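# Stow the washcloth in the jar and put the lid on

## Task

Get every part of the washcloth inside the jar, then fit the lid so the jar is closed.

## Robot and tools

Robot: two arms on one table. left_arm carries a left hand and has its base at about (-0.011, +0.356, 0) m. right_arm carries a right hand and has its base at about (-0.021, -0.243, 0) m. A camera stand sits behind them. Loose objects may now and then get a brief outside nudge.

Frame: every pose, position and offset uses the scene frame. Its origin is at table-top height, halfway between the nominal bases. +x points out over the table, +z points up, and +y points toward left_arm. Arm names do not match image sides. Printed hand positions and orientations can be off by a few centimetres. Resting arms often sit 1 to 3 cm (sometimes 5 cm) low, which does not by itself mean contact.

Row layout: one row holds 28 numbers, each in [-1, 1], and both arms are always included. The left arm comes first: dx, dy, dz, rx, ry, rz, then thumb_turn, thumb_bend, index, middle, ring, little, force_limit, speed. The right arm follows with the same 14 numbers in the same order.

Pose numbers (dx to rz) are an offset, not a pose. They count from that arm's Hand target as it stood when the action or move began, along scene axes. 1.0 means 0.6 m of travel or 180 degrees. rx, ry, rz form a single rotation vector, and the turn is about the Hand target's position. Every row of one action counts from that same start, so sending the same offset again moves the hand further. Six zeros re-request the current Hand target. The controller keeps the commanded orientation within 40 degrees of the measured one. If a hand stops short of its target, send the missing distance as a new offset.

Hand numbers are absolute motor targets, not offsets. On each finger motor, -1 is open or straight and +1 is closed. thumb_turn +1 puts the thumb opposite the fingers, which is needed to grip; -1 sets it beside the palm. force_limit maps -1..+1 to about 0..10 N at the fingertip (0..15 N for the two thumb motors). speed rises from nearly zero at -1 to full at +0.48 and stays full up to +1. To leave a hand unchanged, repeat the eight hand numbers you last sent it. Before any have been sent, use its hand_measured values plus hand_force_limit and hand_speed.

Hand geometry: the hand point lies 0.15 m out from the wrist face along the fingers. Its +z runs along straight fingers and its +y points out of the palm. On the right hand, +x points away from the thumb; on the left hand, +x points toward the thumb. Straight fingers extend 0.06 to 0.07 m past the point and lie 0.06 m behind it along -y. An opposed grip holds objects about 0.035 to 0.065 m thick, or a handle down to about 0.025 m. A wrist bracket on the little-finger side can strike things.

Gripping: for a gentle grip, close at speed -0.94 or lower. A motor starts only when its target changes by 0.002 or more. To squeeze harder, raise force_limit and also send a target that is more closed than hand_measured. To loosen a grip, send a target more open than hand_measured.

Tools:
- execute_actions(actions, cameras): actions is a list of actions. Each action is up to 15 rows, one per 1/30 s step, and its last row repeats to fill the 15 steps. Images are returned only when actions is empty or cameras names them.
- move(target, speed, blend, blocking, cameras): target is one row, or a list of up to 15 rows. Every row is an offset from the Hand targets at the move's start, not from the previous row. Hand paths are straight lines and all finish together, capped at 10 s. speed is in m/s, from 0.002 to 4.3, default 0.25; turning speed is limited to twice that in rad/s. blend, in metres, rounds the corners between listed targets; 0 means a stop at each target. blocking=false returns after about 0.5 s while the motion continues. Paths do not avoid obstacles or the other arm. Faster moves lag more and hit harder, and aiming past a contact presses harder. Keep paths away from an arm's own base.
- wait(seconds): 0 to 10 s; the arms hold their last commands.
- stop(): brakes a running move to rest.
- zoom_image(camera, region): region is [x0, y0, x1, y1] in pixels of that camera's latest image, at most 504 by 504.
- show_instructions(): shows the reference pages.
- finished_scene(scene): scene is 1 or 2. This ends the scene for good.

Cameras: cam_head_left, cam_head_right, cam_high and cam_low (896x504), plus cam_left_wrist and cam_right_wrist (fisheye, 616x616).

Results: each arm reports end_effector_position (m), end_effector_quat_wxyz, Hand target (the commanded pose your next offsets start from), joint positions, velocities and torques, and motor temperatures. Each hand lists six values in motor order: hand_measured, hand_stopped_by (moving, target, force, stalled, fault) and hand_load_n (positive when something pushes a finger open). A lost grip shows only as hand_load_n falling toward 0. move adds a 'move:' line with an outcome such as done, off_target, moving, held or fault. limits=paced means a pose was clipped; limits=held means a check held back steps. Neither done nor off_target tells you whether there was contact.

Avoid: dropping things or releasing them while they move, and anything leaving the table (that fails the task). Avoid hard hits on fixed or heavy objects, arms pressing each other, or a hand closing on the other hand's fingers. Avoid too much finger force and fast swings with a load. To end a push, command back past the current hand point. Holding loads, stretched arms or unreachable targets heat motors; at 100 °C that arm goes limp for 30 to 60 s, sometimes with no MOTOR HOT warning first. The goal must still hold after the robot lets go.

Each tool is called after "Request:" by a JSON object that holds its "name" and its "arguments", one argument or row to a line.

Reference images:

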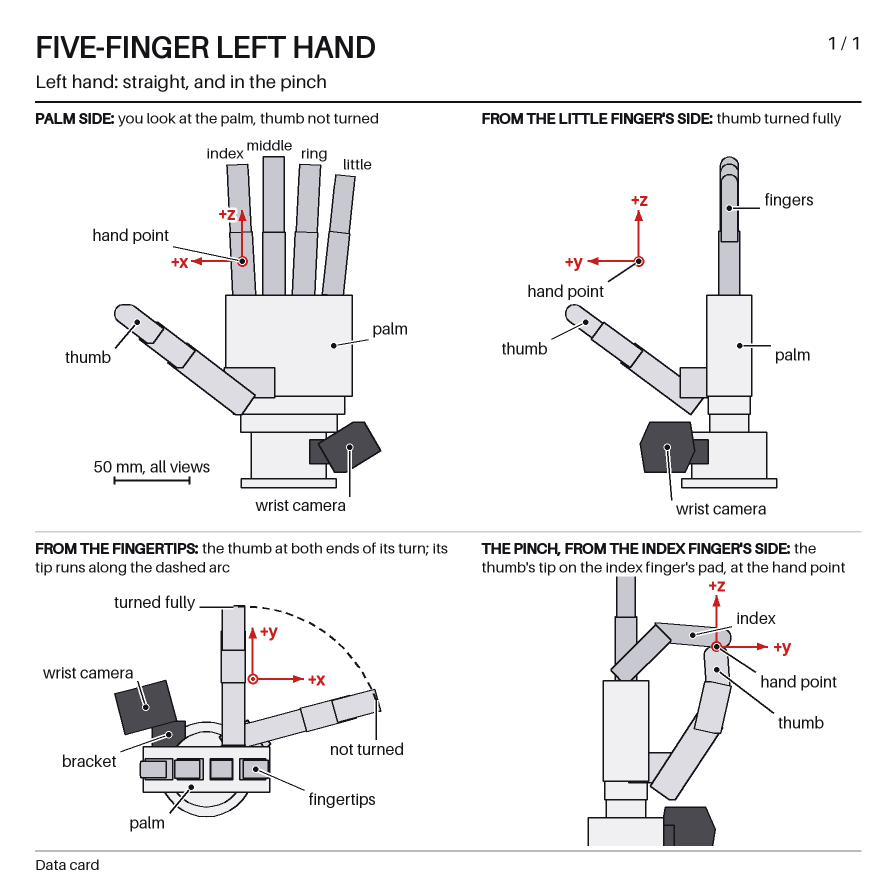

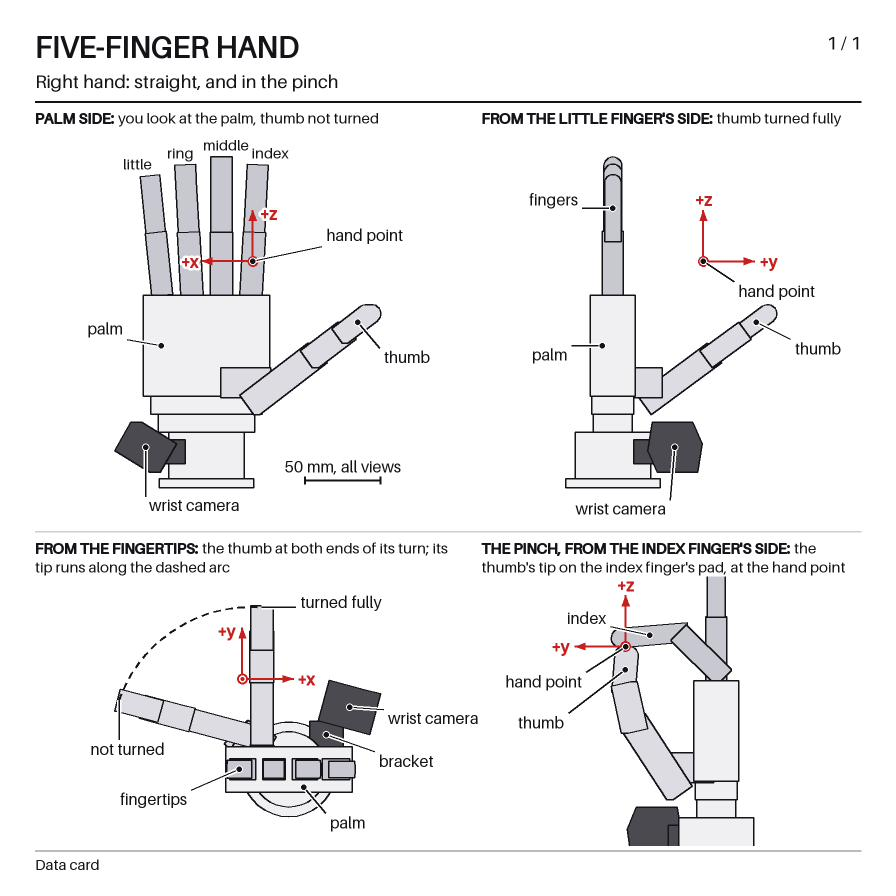

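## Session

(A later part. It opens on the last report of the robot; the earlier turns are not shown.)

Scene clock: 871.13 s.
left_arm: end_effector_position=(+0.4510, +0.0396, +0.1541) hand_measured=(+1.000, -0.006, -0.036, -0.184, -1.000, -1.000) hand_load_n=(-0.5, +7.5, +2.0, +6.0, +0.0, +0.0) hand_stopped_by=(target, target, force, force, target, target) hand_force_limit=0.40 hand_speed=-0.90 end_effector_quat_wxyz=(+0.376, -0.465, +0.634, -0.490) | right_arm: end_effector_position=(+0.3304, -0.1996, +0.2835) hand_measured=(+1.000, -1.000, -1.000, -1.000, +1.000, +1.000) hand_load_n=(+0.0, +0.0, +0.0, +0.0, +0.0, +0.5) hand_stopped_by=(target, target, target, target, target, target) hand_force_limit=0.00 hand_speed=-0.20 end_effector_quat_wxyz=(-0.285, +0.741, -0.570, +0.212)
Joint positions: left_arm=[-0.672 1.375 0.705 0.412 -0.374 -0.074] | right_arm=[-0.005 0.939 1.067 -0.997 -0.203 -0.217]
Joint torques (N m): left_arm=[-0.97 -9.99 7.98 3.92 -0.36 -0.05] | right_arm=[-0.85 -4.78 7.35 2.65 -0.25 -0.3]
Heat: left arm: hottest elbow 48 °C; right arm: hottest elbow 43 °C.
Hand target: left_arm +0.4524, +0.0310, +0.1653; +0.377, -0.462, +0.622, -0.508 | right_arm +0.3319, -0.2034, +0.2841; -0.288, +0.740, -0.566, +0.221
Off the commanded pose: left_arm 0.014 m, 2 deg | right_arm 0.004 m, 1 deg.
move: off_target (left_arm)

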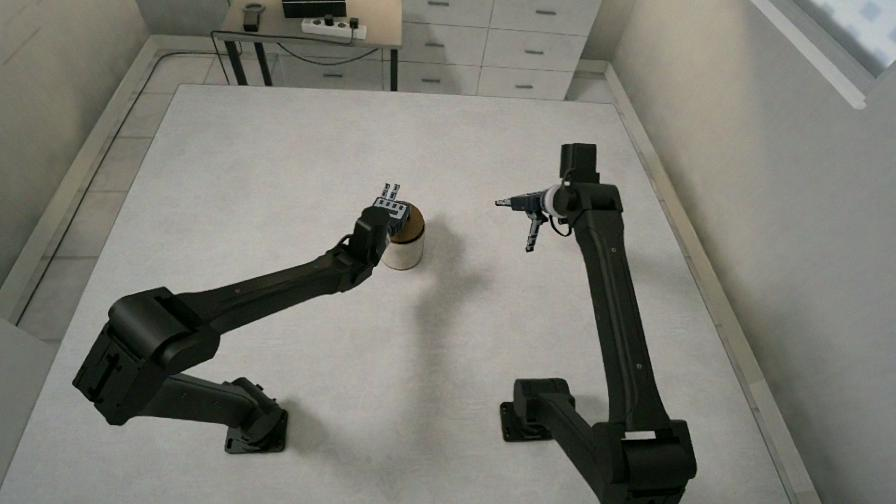

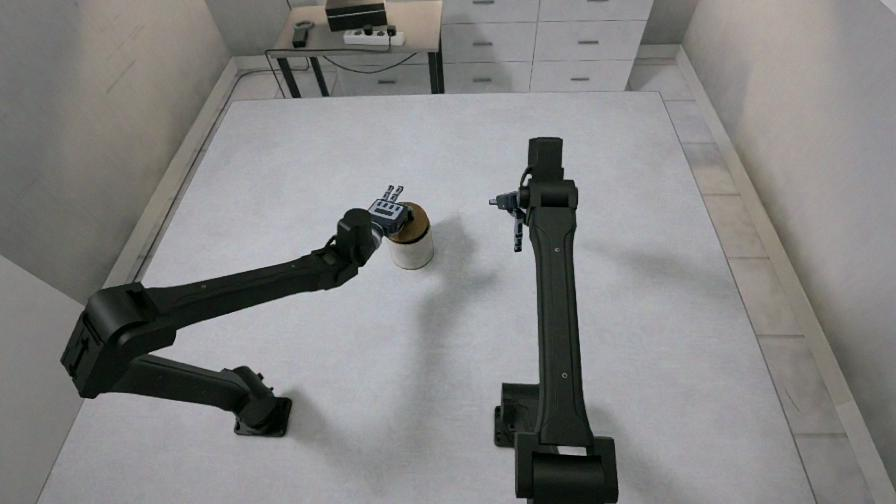

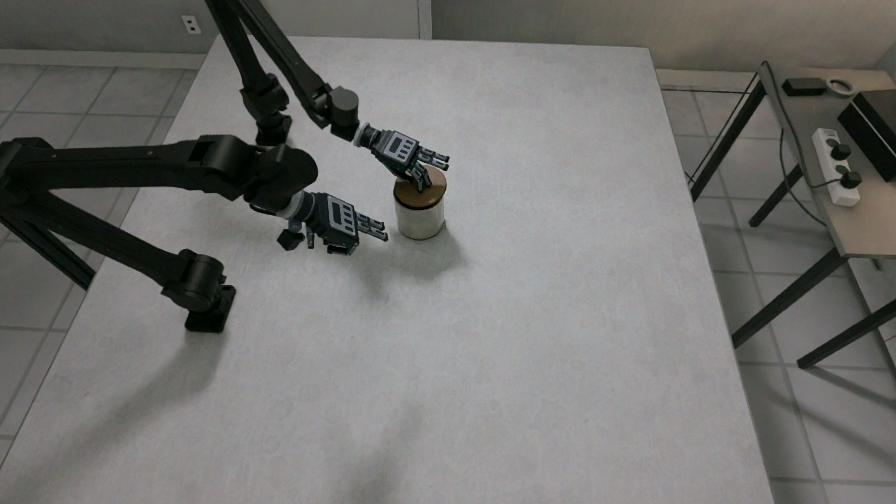

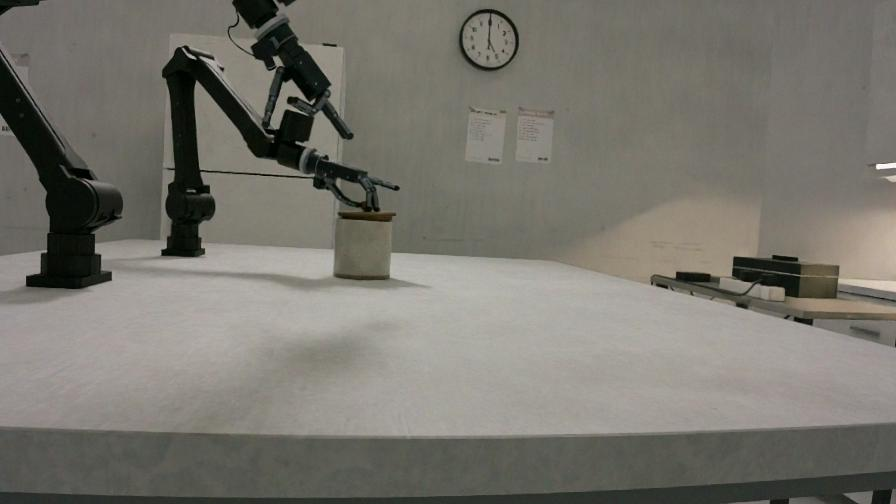

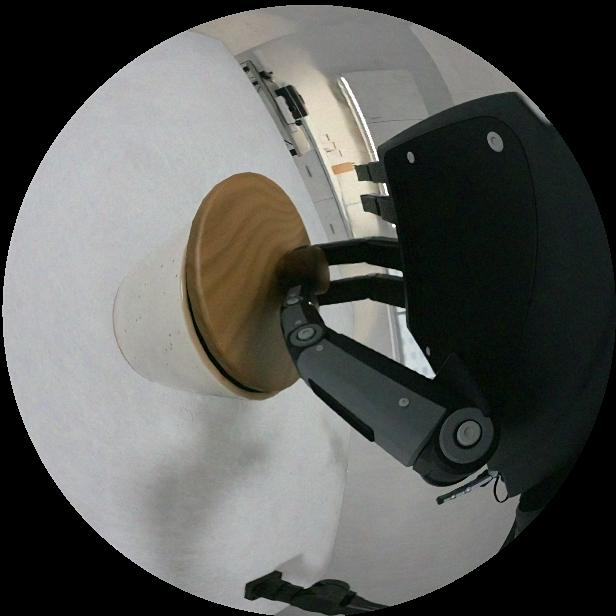

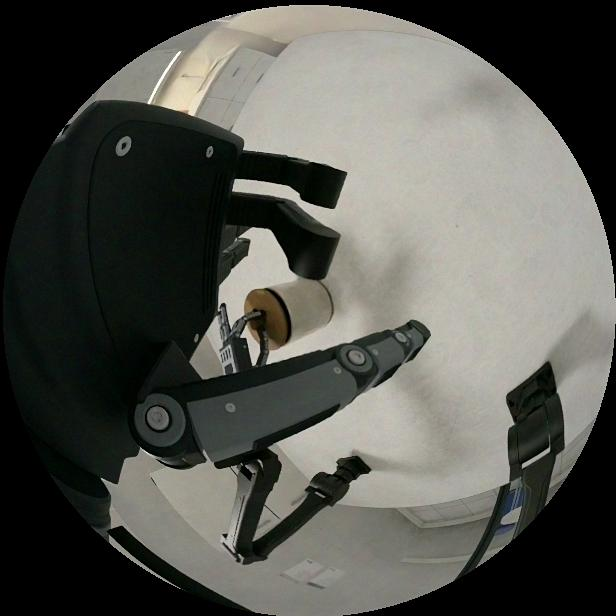

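Request:
{"name": "move", "arguments": {
  "target": [-0.01,-0.0117,0.0345,0,0,0, 1,0.0,0.2,0.2,-1,-1,0.4,-0.9, 0,0,0,0,0,0, 1,-1,-1,-1,1,1,0,-0.2],
  "speed": 0.08,
  "cameras": ["cam_head_left", "cam_head_right", "cam_high", "cam_low", "cam_left_wrist"]
}}

Request:
{"name": "zoom_image", "arguments": {
  "camera": "cam_high",
  "region": [370, 140, 470, 250]
}}

Request:
{"name": "zoom_image", "arguments": {
  "camera": "cam_head_right",
  "region": [350, 170, 460, 290]
}}

Request:
{"name": "zoom_image", "arguments": {
  "camera": "cam_low",
  "region": [310, 170, 430, 290]
}}

Scene clock: 893.27 s.
left_arm: end_effector_position=(+0.4420, +0.0353, +0.1581) hand_measured=(+1.000, -0.006, -0.036, -0.184, -1.000, -1.000) hand_load_n=(+0.0, +7.5, +2.5, +6.0, +0.0, +0.0) hand_stopped_by=(target, target, force, force, target, target) hand_force_limit=0.40 hand_speed=-0.90 end_effector_quat_wxyz=(+0.376, -0.464, +0.637, -0.487) | right_arm: end_effector_position=(+0.3304, -0.1996, +0.2835) hand_measured=(+1.000, -1.000, -1.000, -1.000, +1.000, +1.000) hand_load_n=(+0.5, +0.0, +0.0, +0.0, +0.0, +0.0) hand_stopped_by=(target, target, target, target, target, target) hand_force_limit=0.00 hand_speed=-0.20 end_effector_quat_wxyz=(-0.285, +0.741, -0.570, +0.212)
Joint positions: left_arm=[-0.696 1.354 0.705 0.381 -0.396 -0.077] | right_arm=[-0.005 0.939 1.067 -0.997 -0.203 -0.217]
Joint torques (N m): left_arm=[-0.56 -10.99 9.8 2.11 -0.33 -0.12] | right_arm=[-0.79 -4.78 7.36 2.63 -0.26 -0.3]
Heat: left arm: hottest elbow 47 °C; right arm: hottest elbow 42 °C.
Hand target: left_arm +0.4465, +0.0241, +0.1861; +0.377, -0.462, +0.622, -0.508 | right_arm +0.3319, -0.2034, +0.2841; -0.288, +0.740, -0.566, +0.221
Off the commanded pose: left_arm 0.030 m, 3 deg | right_arm 0.004 m, 1 deg.
move: off_target (left_arm)
Images, in order (width x height): cam_head_left 896x504, cam_head_right 896x504, cam_high 896x504, cam_low 896x504, cam_left_wrist 616x616.

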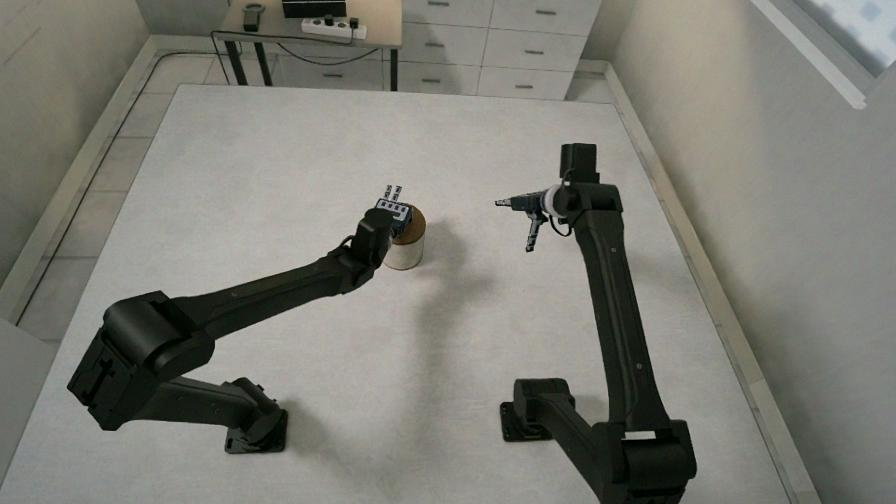

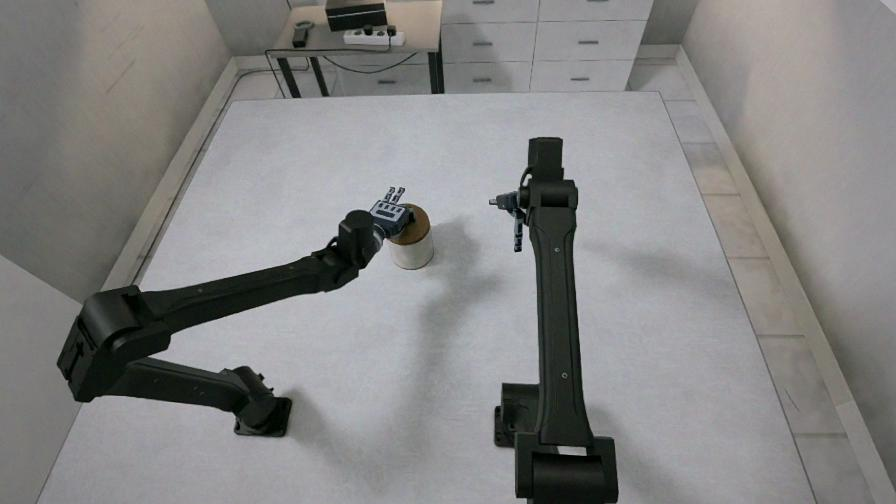

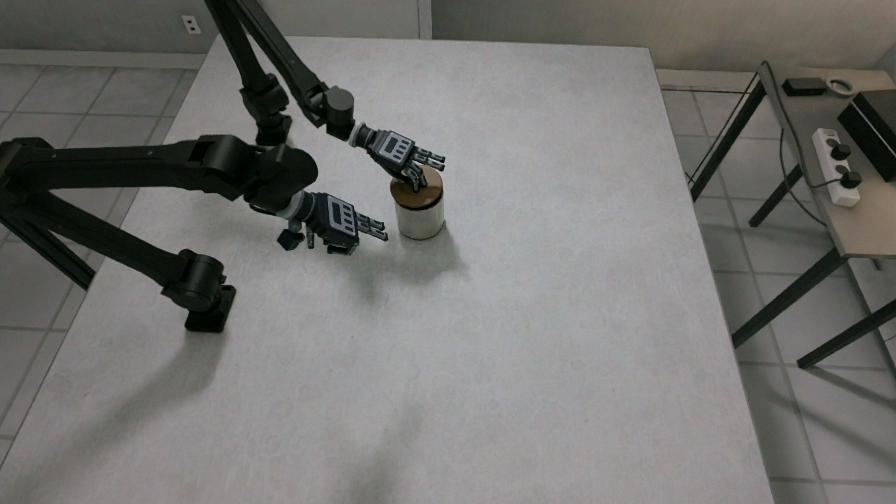

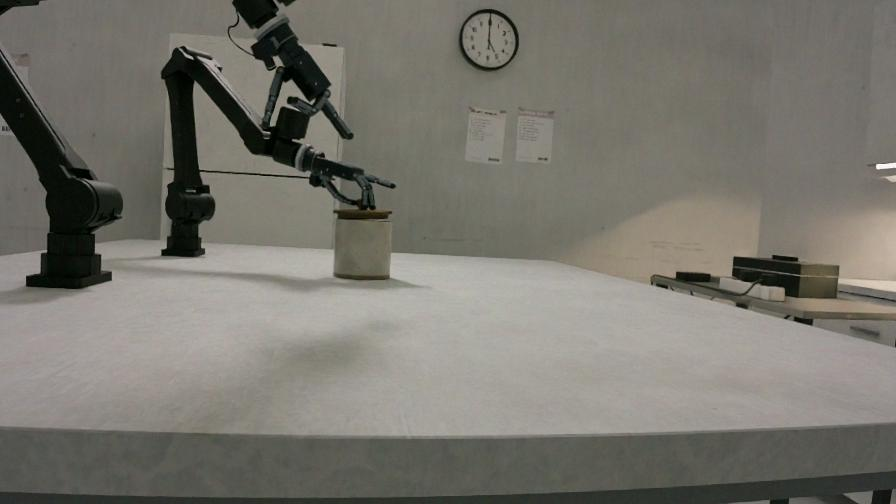

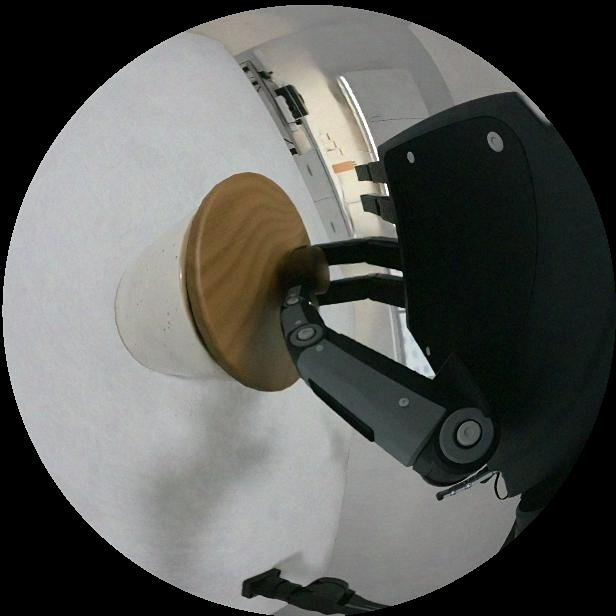

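Scaled by 4.582 from the camera's 896x504 image, which has a finer 1280x720 frame.

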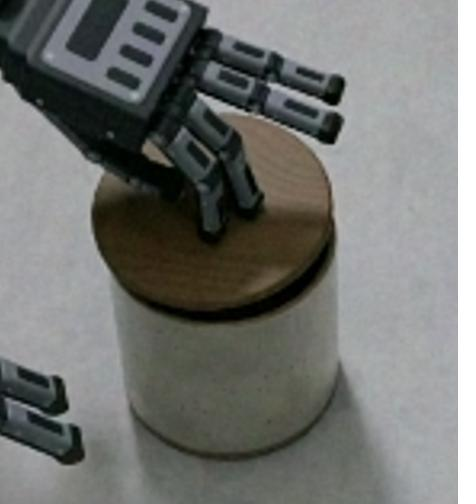

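Scaled by 4.200 from the camera's 896x504 image, which has a finer 1280x720 frame.

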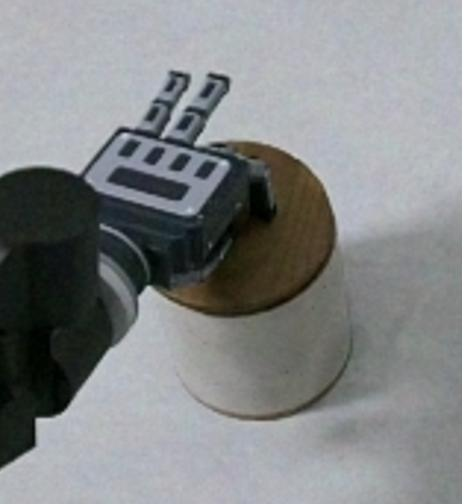

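Scaled by 4.200 from the camera's 896x504 image, which has a finer 1280x720 frame.

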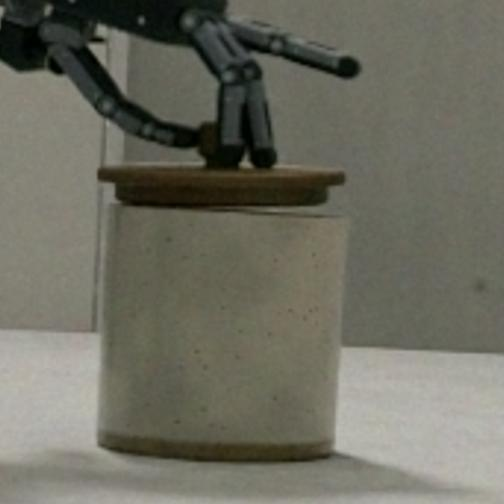

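Request:
{"name": "move", "arguments": {
  "target": [0,0,-0.045,0,0,0, 1,0.0,0.2,0.2,-1,-1,0.4,-0.9, 0,0,0,0,0,0, 1,-1,-1,-1,1,1,0,-0.2],
  "speed": 0.06,
  "cameras": ["cam_head_right", "cam_high", "cam_low", "cam_left_wrist"]
}}

Request:
{"name": "zoom_image", "arguments": {
  "camera": "cam_high",
  "region": [370, 140, 470, 250]
}}

Request:
{"name": "zoom_image", "arguments": {
  "camera": "cam_head_right",
  "region": [350, 170, 460, 290]
}}

Request:
{"name": "zoom_image", "arguments": {
  "camera": "cam_low",
  "region": [310, 170, 430, 290]
}}

Scene clock: 920.97 s.
left_arm: end_effector_position=(+0.4450, +0.0328, +0.1470) hand_measured=(+1.000, -0.006, -0.036, -0.184, -1.000, -1.000) hand_load_n=(+0.0, +7.5, +2.0, +6.0, +0.0, +0.0) hand_stopped_by=(target, target, force, force, target, target) hand_force_limit=0.40 hand_speed=-0.90 end_effector_quat_wxyz=(+0.376, -0.465, +0.635, -0.490) | right_arm: end_effector_position=(+0.3304, -0.1996, +0.2835) hand_measured=(+1.000, -1.000, -1.000, -1.000, +1.000, +1.000) hand_load_n=(+0.0, +0.0, +0.0, +0.0, +0.0, +0.0) hand_stopped_by=(target, target, target, target, target, target) hand_force_limit=0.00 hand_speed=-0.20 end_effector_quat_wxyz=(-0.285, +0.741, -0.570, +0.212)
Joint positions: left_arm=[-0.696 1.389 0.696 0.432 -0.397 -0.08] | right_arm=[-0.005 0.939 1.067 -0.997 -0.203 -0.217]
Joint torques (N m): left_arm=[-0.79 -9.47 7.82 3.62 -0.3 -0.11] | right_arm=[-0.91 -4.84 7.39 2.65 -0.26 -0.3]
Heat: left arm: hottest elbow 48 °C; right arm: hottest elbow 42 °C.
Hand target: left_arm +0.4465, +0.0241, +0.1590; +0.377, -0.462, +0.622, -0.508 | right_arm +0.3319, -0.2034, +0.2841; -0.288, +0.740, -0.566, +0.221
Off the commanded pose: left_arm 0.015 m, 3 deg | right_arm 0.004 m, 1 deg.
move: off_target (left_arm)
Images, in order (width x height): cam_head_right 896x504, cam_high 896x504, cam_low 896x504, cam_left_wrist 616x616.

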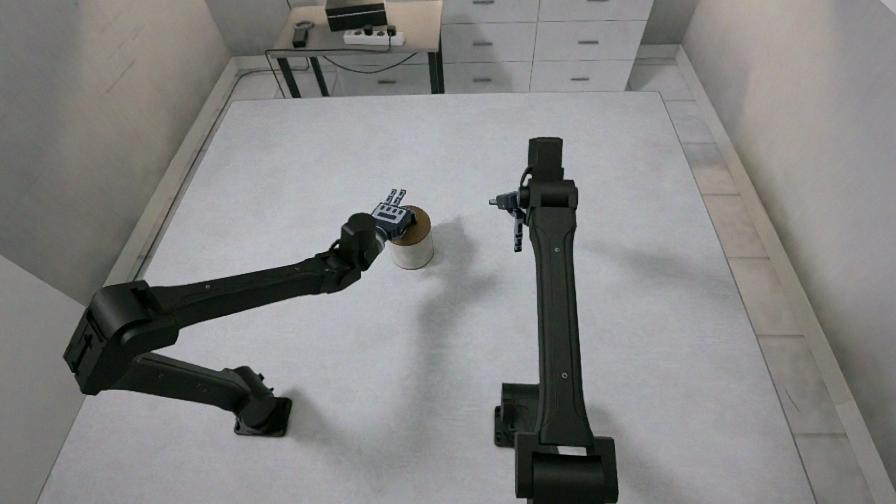

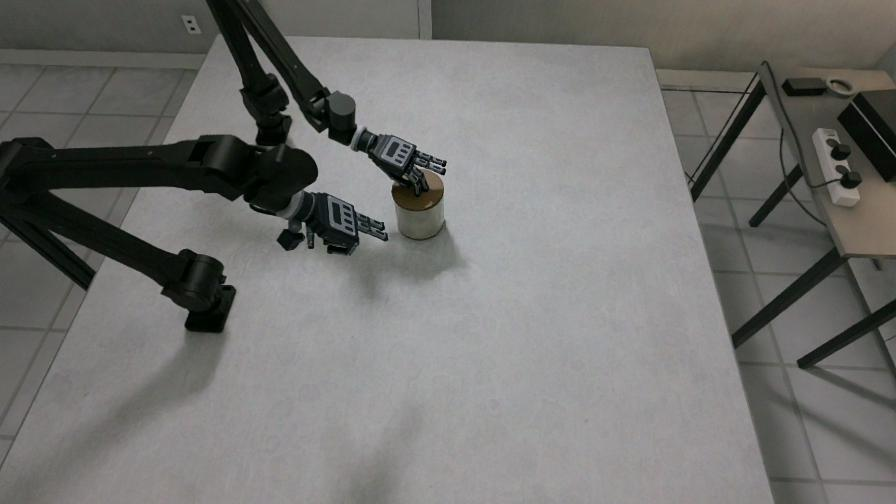

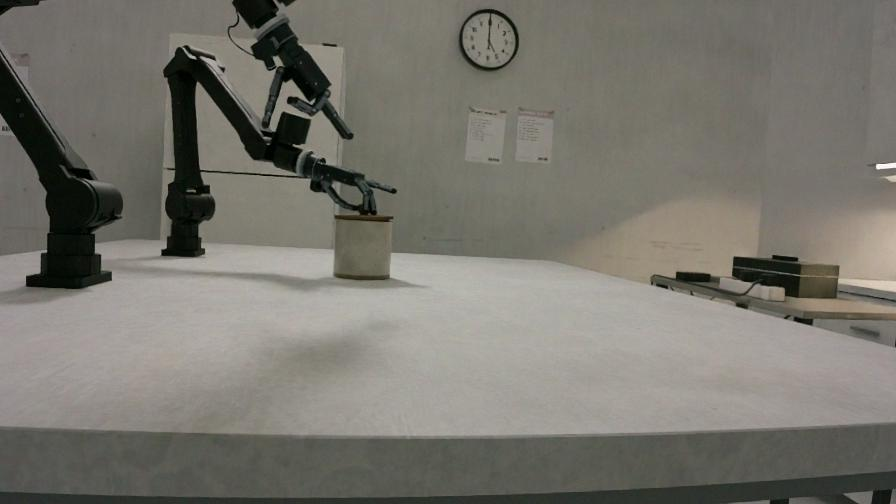

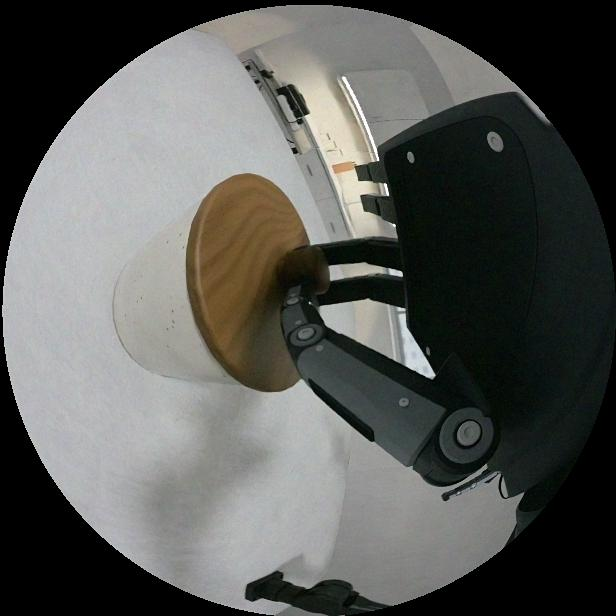

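Scaled by 4.582 from the camera's 896x504 image, which has a finer 1280x720 frame.

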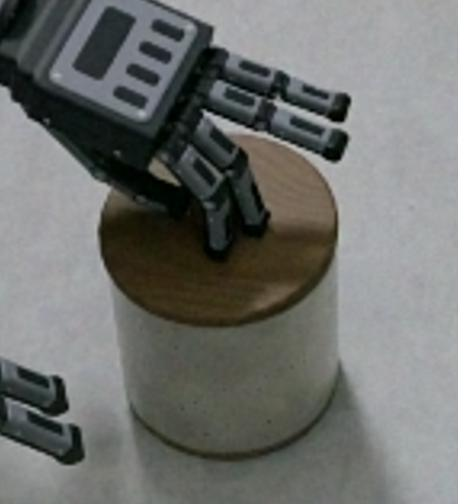

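Scaled by 4.200 from the camera's 896x504 image, which has a finer 1280x720 frame.

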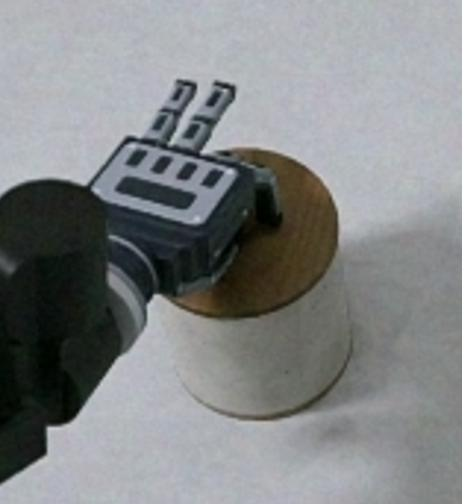

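Scaled by 4.200 from the camera's 896x504 image, which has a finer 1280x720 frame.

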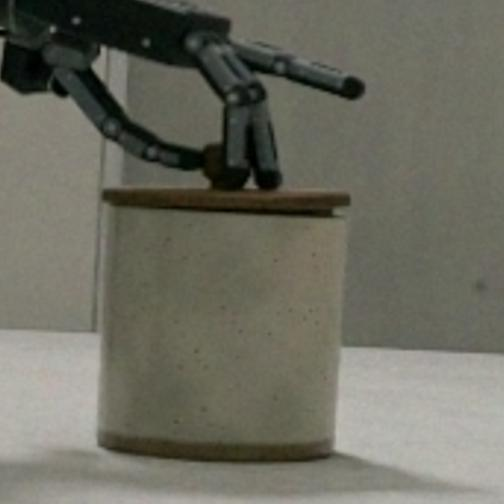

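Request:
{"name": "move", "arguments": {
  "target": [0.0,0,-0.014,0,0,0, 1,0.0,0.2,0.2,-1,-1,0.4,-0.9, 0,0,0,0,0,0, 1,-1,-1,-1,1,1,0,-0.2],
  "speed": 0.05,
  "cameras": ["cam_low", "cam_high"]
}}

Request:
{"name": "zoom_image", "arguments": {
  "camera": "cam_low",
  "region": [310, 170, 430, 290]
}}

Scene clock: 927.63 s.
left_arm: end_effector_position=(+0.4466, +0.0316, +0.1464) hand_measured=(+1.000, -0.006, -0.036, -0.184, -1.000, -1.000) hand_load_n=(-1.0, +6.5, +2.0, +6.5, +0.0, +0.0) hand_stopped_by=(target, target, force, force, target, target) hand_force_limit=0.40 hand_speed=-0.90 end_effector_quat_wxyz=(+0.378, -0.464, +0.629, -0.496) | right_arm: end_effector_position=(+0.3304, -0.1996, +0.2835) hand_measured=(+1.000, -1.000, -1.000, -1.000, +1.000, +1.000) hand_load_n=(+0.5, +0.0, +0.0, +0.5, +0.0, +0.0) hand_stopped_by=(target, target, target, target, target, target) hand_force_limit=0.00 hand_speed=-0.20 end_effector_quat_wxyz=(-0.285, +0.741, -0.570, +0.212)
Joint positions: left_arm=[-0.696 1.399 0.69 0.465 -0.398 -0.081] | right_arm=[-0.005 0.939 1.067 -0.997 -0.203 -0.217]
Joint torques (N m): left_arm=[-0.91 -8.41 7.46 3.23 -0.28 -0.08] | right_arm=[-0.91 -4.78 7.36 2.65 -0.26 -0.3]
Heat: left arm: hottest elbow 48 °C; right arm: hottest elbow 42 °C.
Hand target: left_arm +0.4465, +0.0242, +0.1505; +0.377, -0.462, +0.622, -0.508 | right_arm +0.3319, -0.2034, +0.2841; -0.288, +0.740, -0.566, +0.221
Off the commanded pose: left_arm 0.009 m, 2 deg | right_arm 0.004 m, 1 deg.
move: done
Images, in order (width x height): cam_high 896x504, cam_low 896x504.

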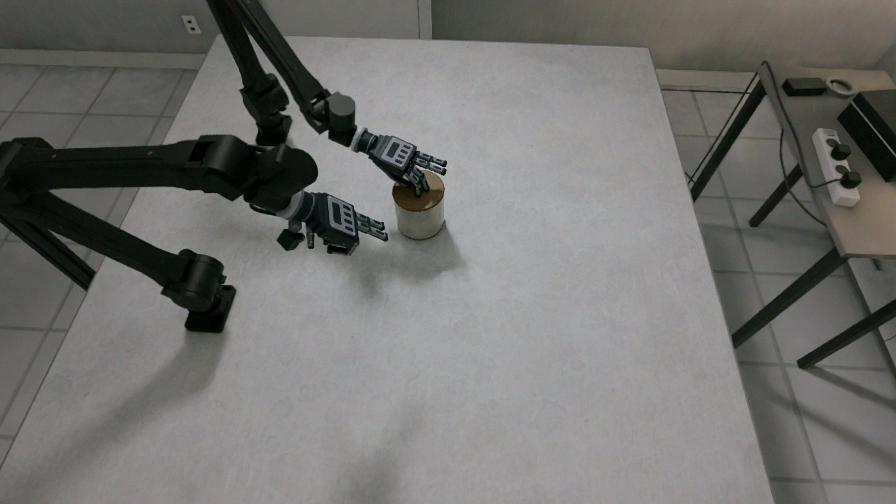

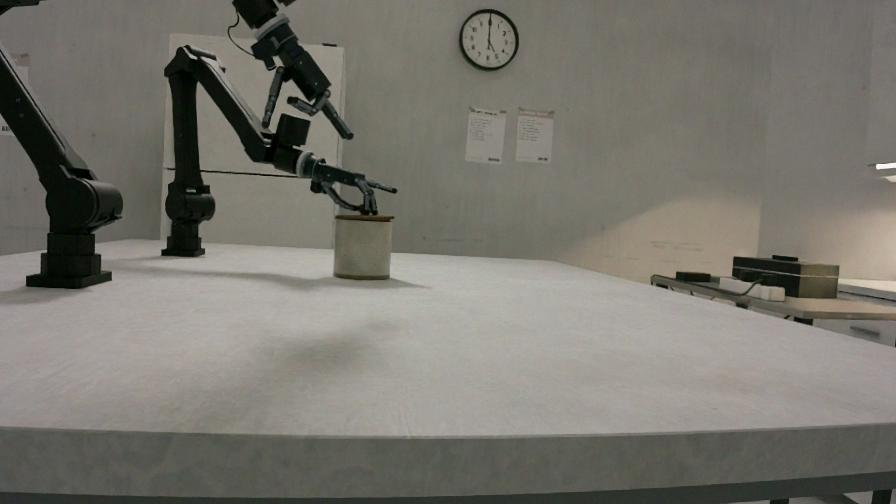

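Scaled by 4.200 from the camera's 896x504 image, which has a finer 1280x720 frame.

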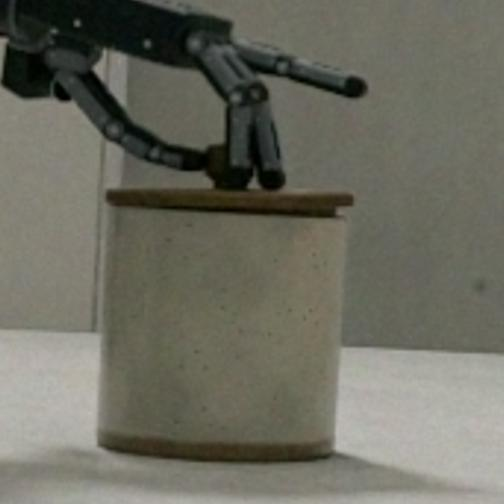

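Request:
{"name": "move", "arguments": {
  "target": [
    [0,0,0,0,0,0, 1,-0.1,-0.6,-0.6,-1,-1,0.4,-0.4, 0,0,0,0,0,0, 1,-1,-1,-1,1,1,0,-0.2],
    [-0.03,0.01,0.03,0,0,0, 1,-0.1,-0.6,-0.6,-1,-1,0.4,-0.4, 0,0,0,0,0,0, 1,-1,-1,-1,1,1,0,-0.2],
    [-0.1,0.1,0.25,0,0,0, 1,-0.1,-0.6,-0.6,-1,-1,0.4,-0.4, 0,0,0,0,0,0, 1,-1,-1,-1,1,1,0,-0.2]
  ],
  "speed": 0.08,
  "cameras": ["all"]
}}

Request:
{"name": "zoom_image", "arguments": {
  "camera": "cam_low",
  "region": [310, 170, 430, 290]
}}

Request:
{"name": "zoom_image", "arguments": {
  "camera": "cam_high",
  "region": [370, 140, 470, 250]
}}

Request:
{"name": "zoom_image", "arguments": {
  "camera": "cam_head_right",
  "region": [350, 170, 460, 290]
}}

Scene clock: 947.93 s.
left_arm: end_effector_position=(+0.3752, +0.0870, +0.2650) hand_measured=(+1.000, -0.100, -0.600, -0.600, -1.000, -1.000) hand_load_n=(+0.0, +0.0, +0.0, +0.0, +0.0, +0.0) hand_stopped_by=(target, target, target, target, target, target) hand_force_limit=0.40 hand_speed=-0.40 end_effector_quat_wxyz=(+0.370, -0.463, +0.639, -0.491) | right_arm: end_effector_position=(+0.3304, -0.1996, +0.2835) hand_measured=(+1.000, -1.000, -1.000, -1.000, +1.000, +1.000) hand_load_n=(+0.0, +0.0, +0.0, +0.0, +0.0, +0.0) hand_stopped_by=(target, target, target, target, target, target) hand_force_limit=0.00 hand_speed=-0.20 end_effector_quat_wxyz=(-0.285, +0.741, -0.570, +0.212)
Joint positions: left_arm=[-0.695 0.941 0.716 -0.043 -0.381 -0.083] | right_arm=[-0.005 0.939 1.067 -0.997 -0.203 -0.217]
Joint torques (N m): left_arm=[0.32 -5.42 13.6 1.57 -0.04 -0.01] | right_arm=[-0.85 -4.78 7.38 2.65 -0.26 -0.3]
Motor temperatures (°C): left_arm=[29 34 47 30 29 24] | right_arm=[27 32 41 28 27 24]
Heat: left arm: hottest elbow 47 °C; right arm: hottest elbow 41 °C.
Hand target: left_arm +0.3865, +0.0842, +0.3004; +0.377, -0.462, +0.622, -0.508 | right_arm +0.3319, -0.2034, +0.2841; -0.288, +0.740, -0.566, +0.221
Off the commanded pose: left_arm 0.037 m, 3 deg | right_arm 0.004 m, 1 deg.
move: off_target (left_arm)

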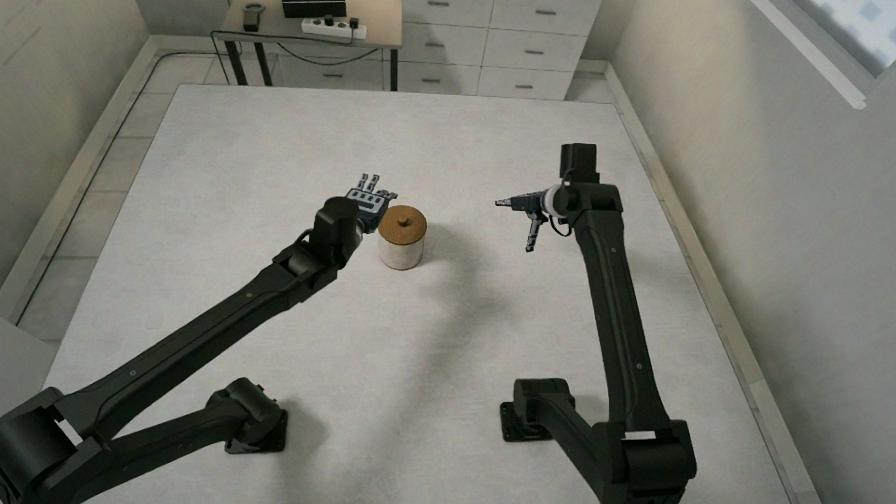

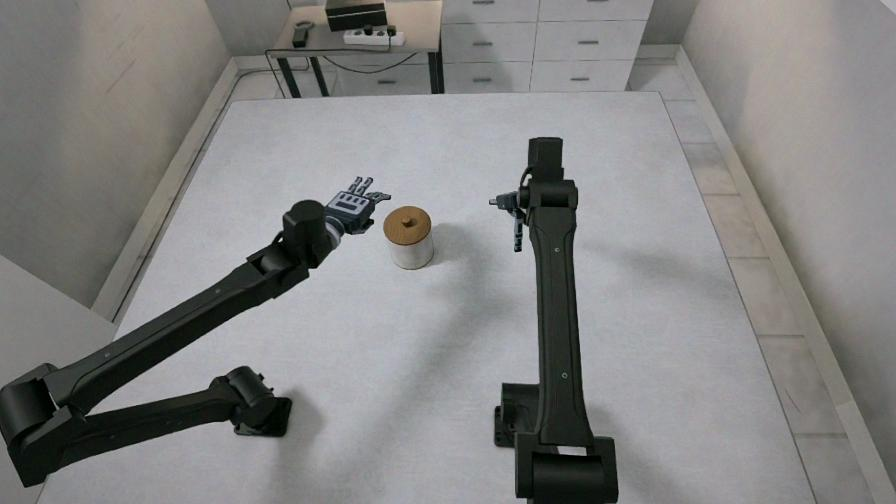

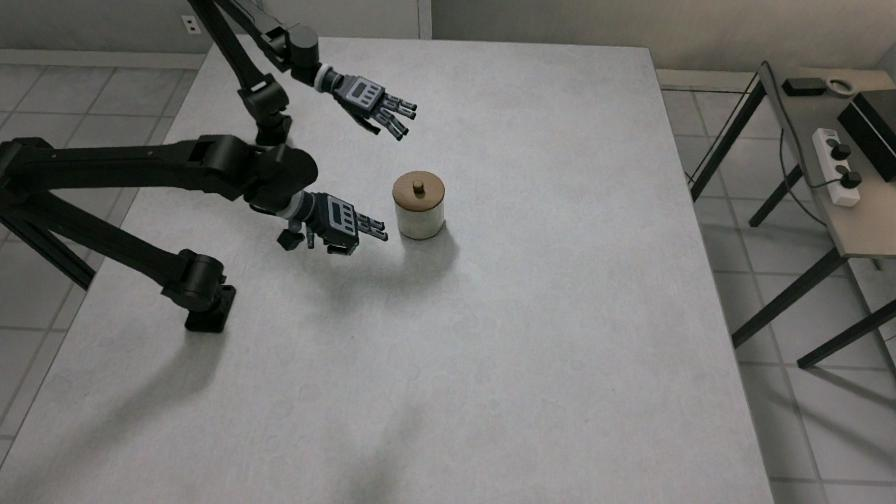

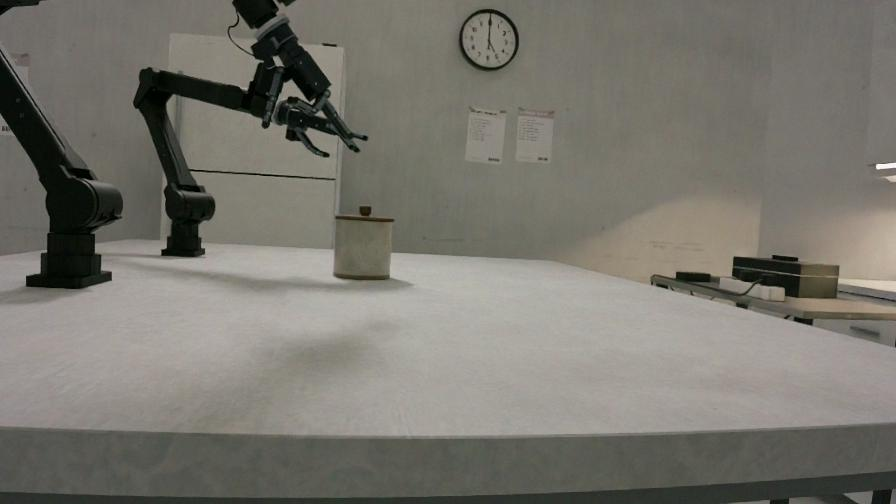

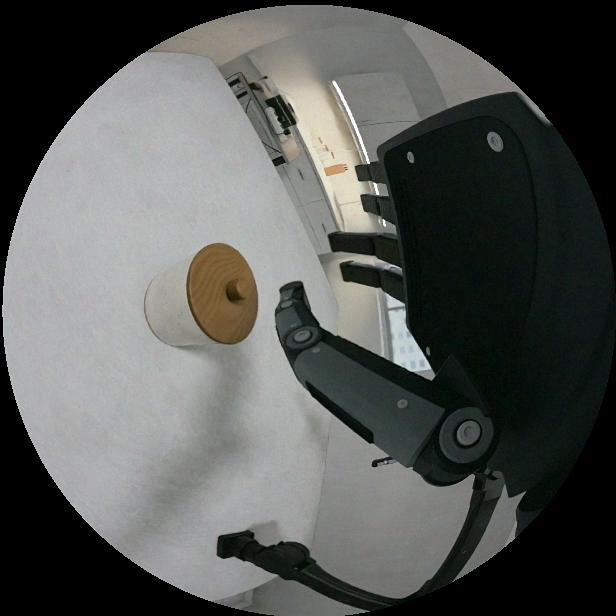

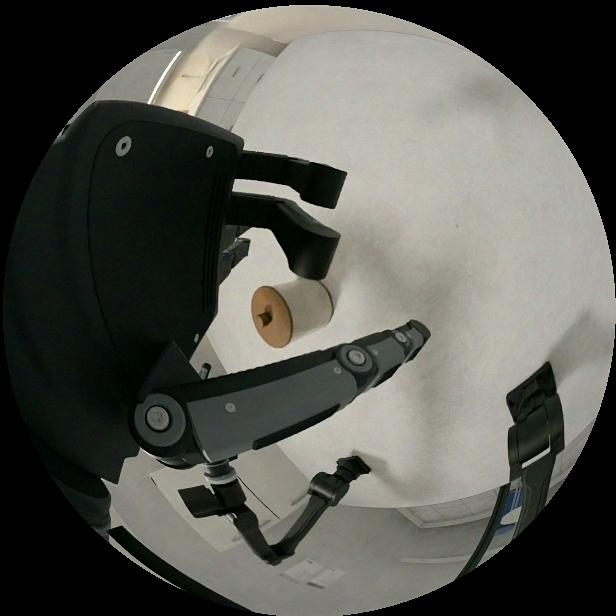

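Scaled by 4.200 from the camera's 896x504 image, which has a finer 1280x720 frame.

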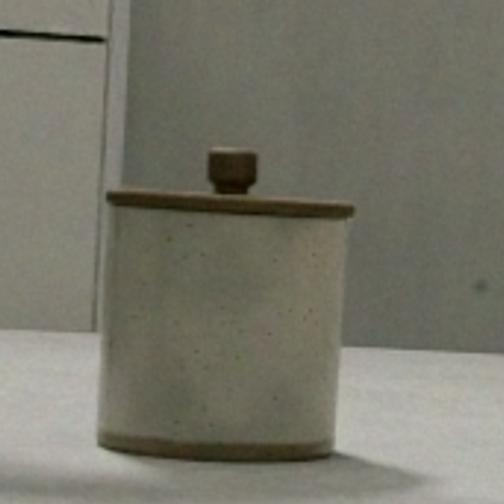

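Scaled by 4.582 from the camera's 896x504 image, which has a finer 1280x720 frame.

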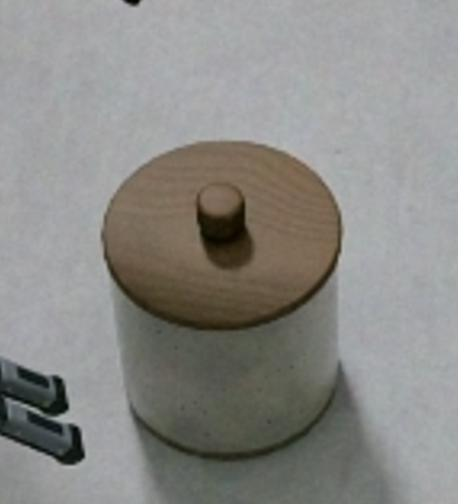

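Scaled by 4.200 from the camera's 896x504 image, which has a finer 1280x720 frame.

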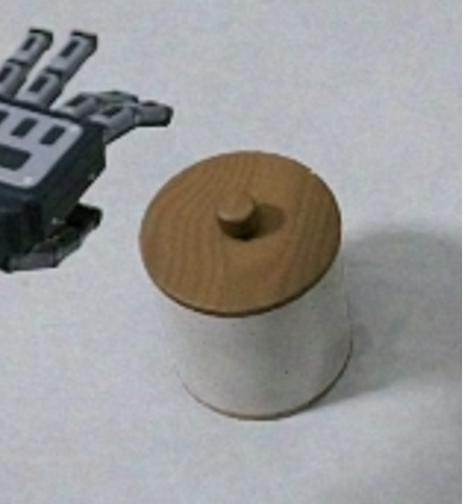

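Request:
{"name": "finished_scene", "arguments": {
  "scene": 1
}}

The scene is finished: the task was done.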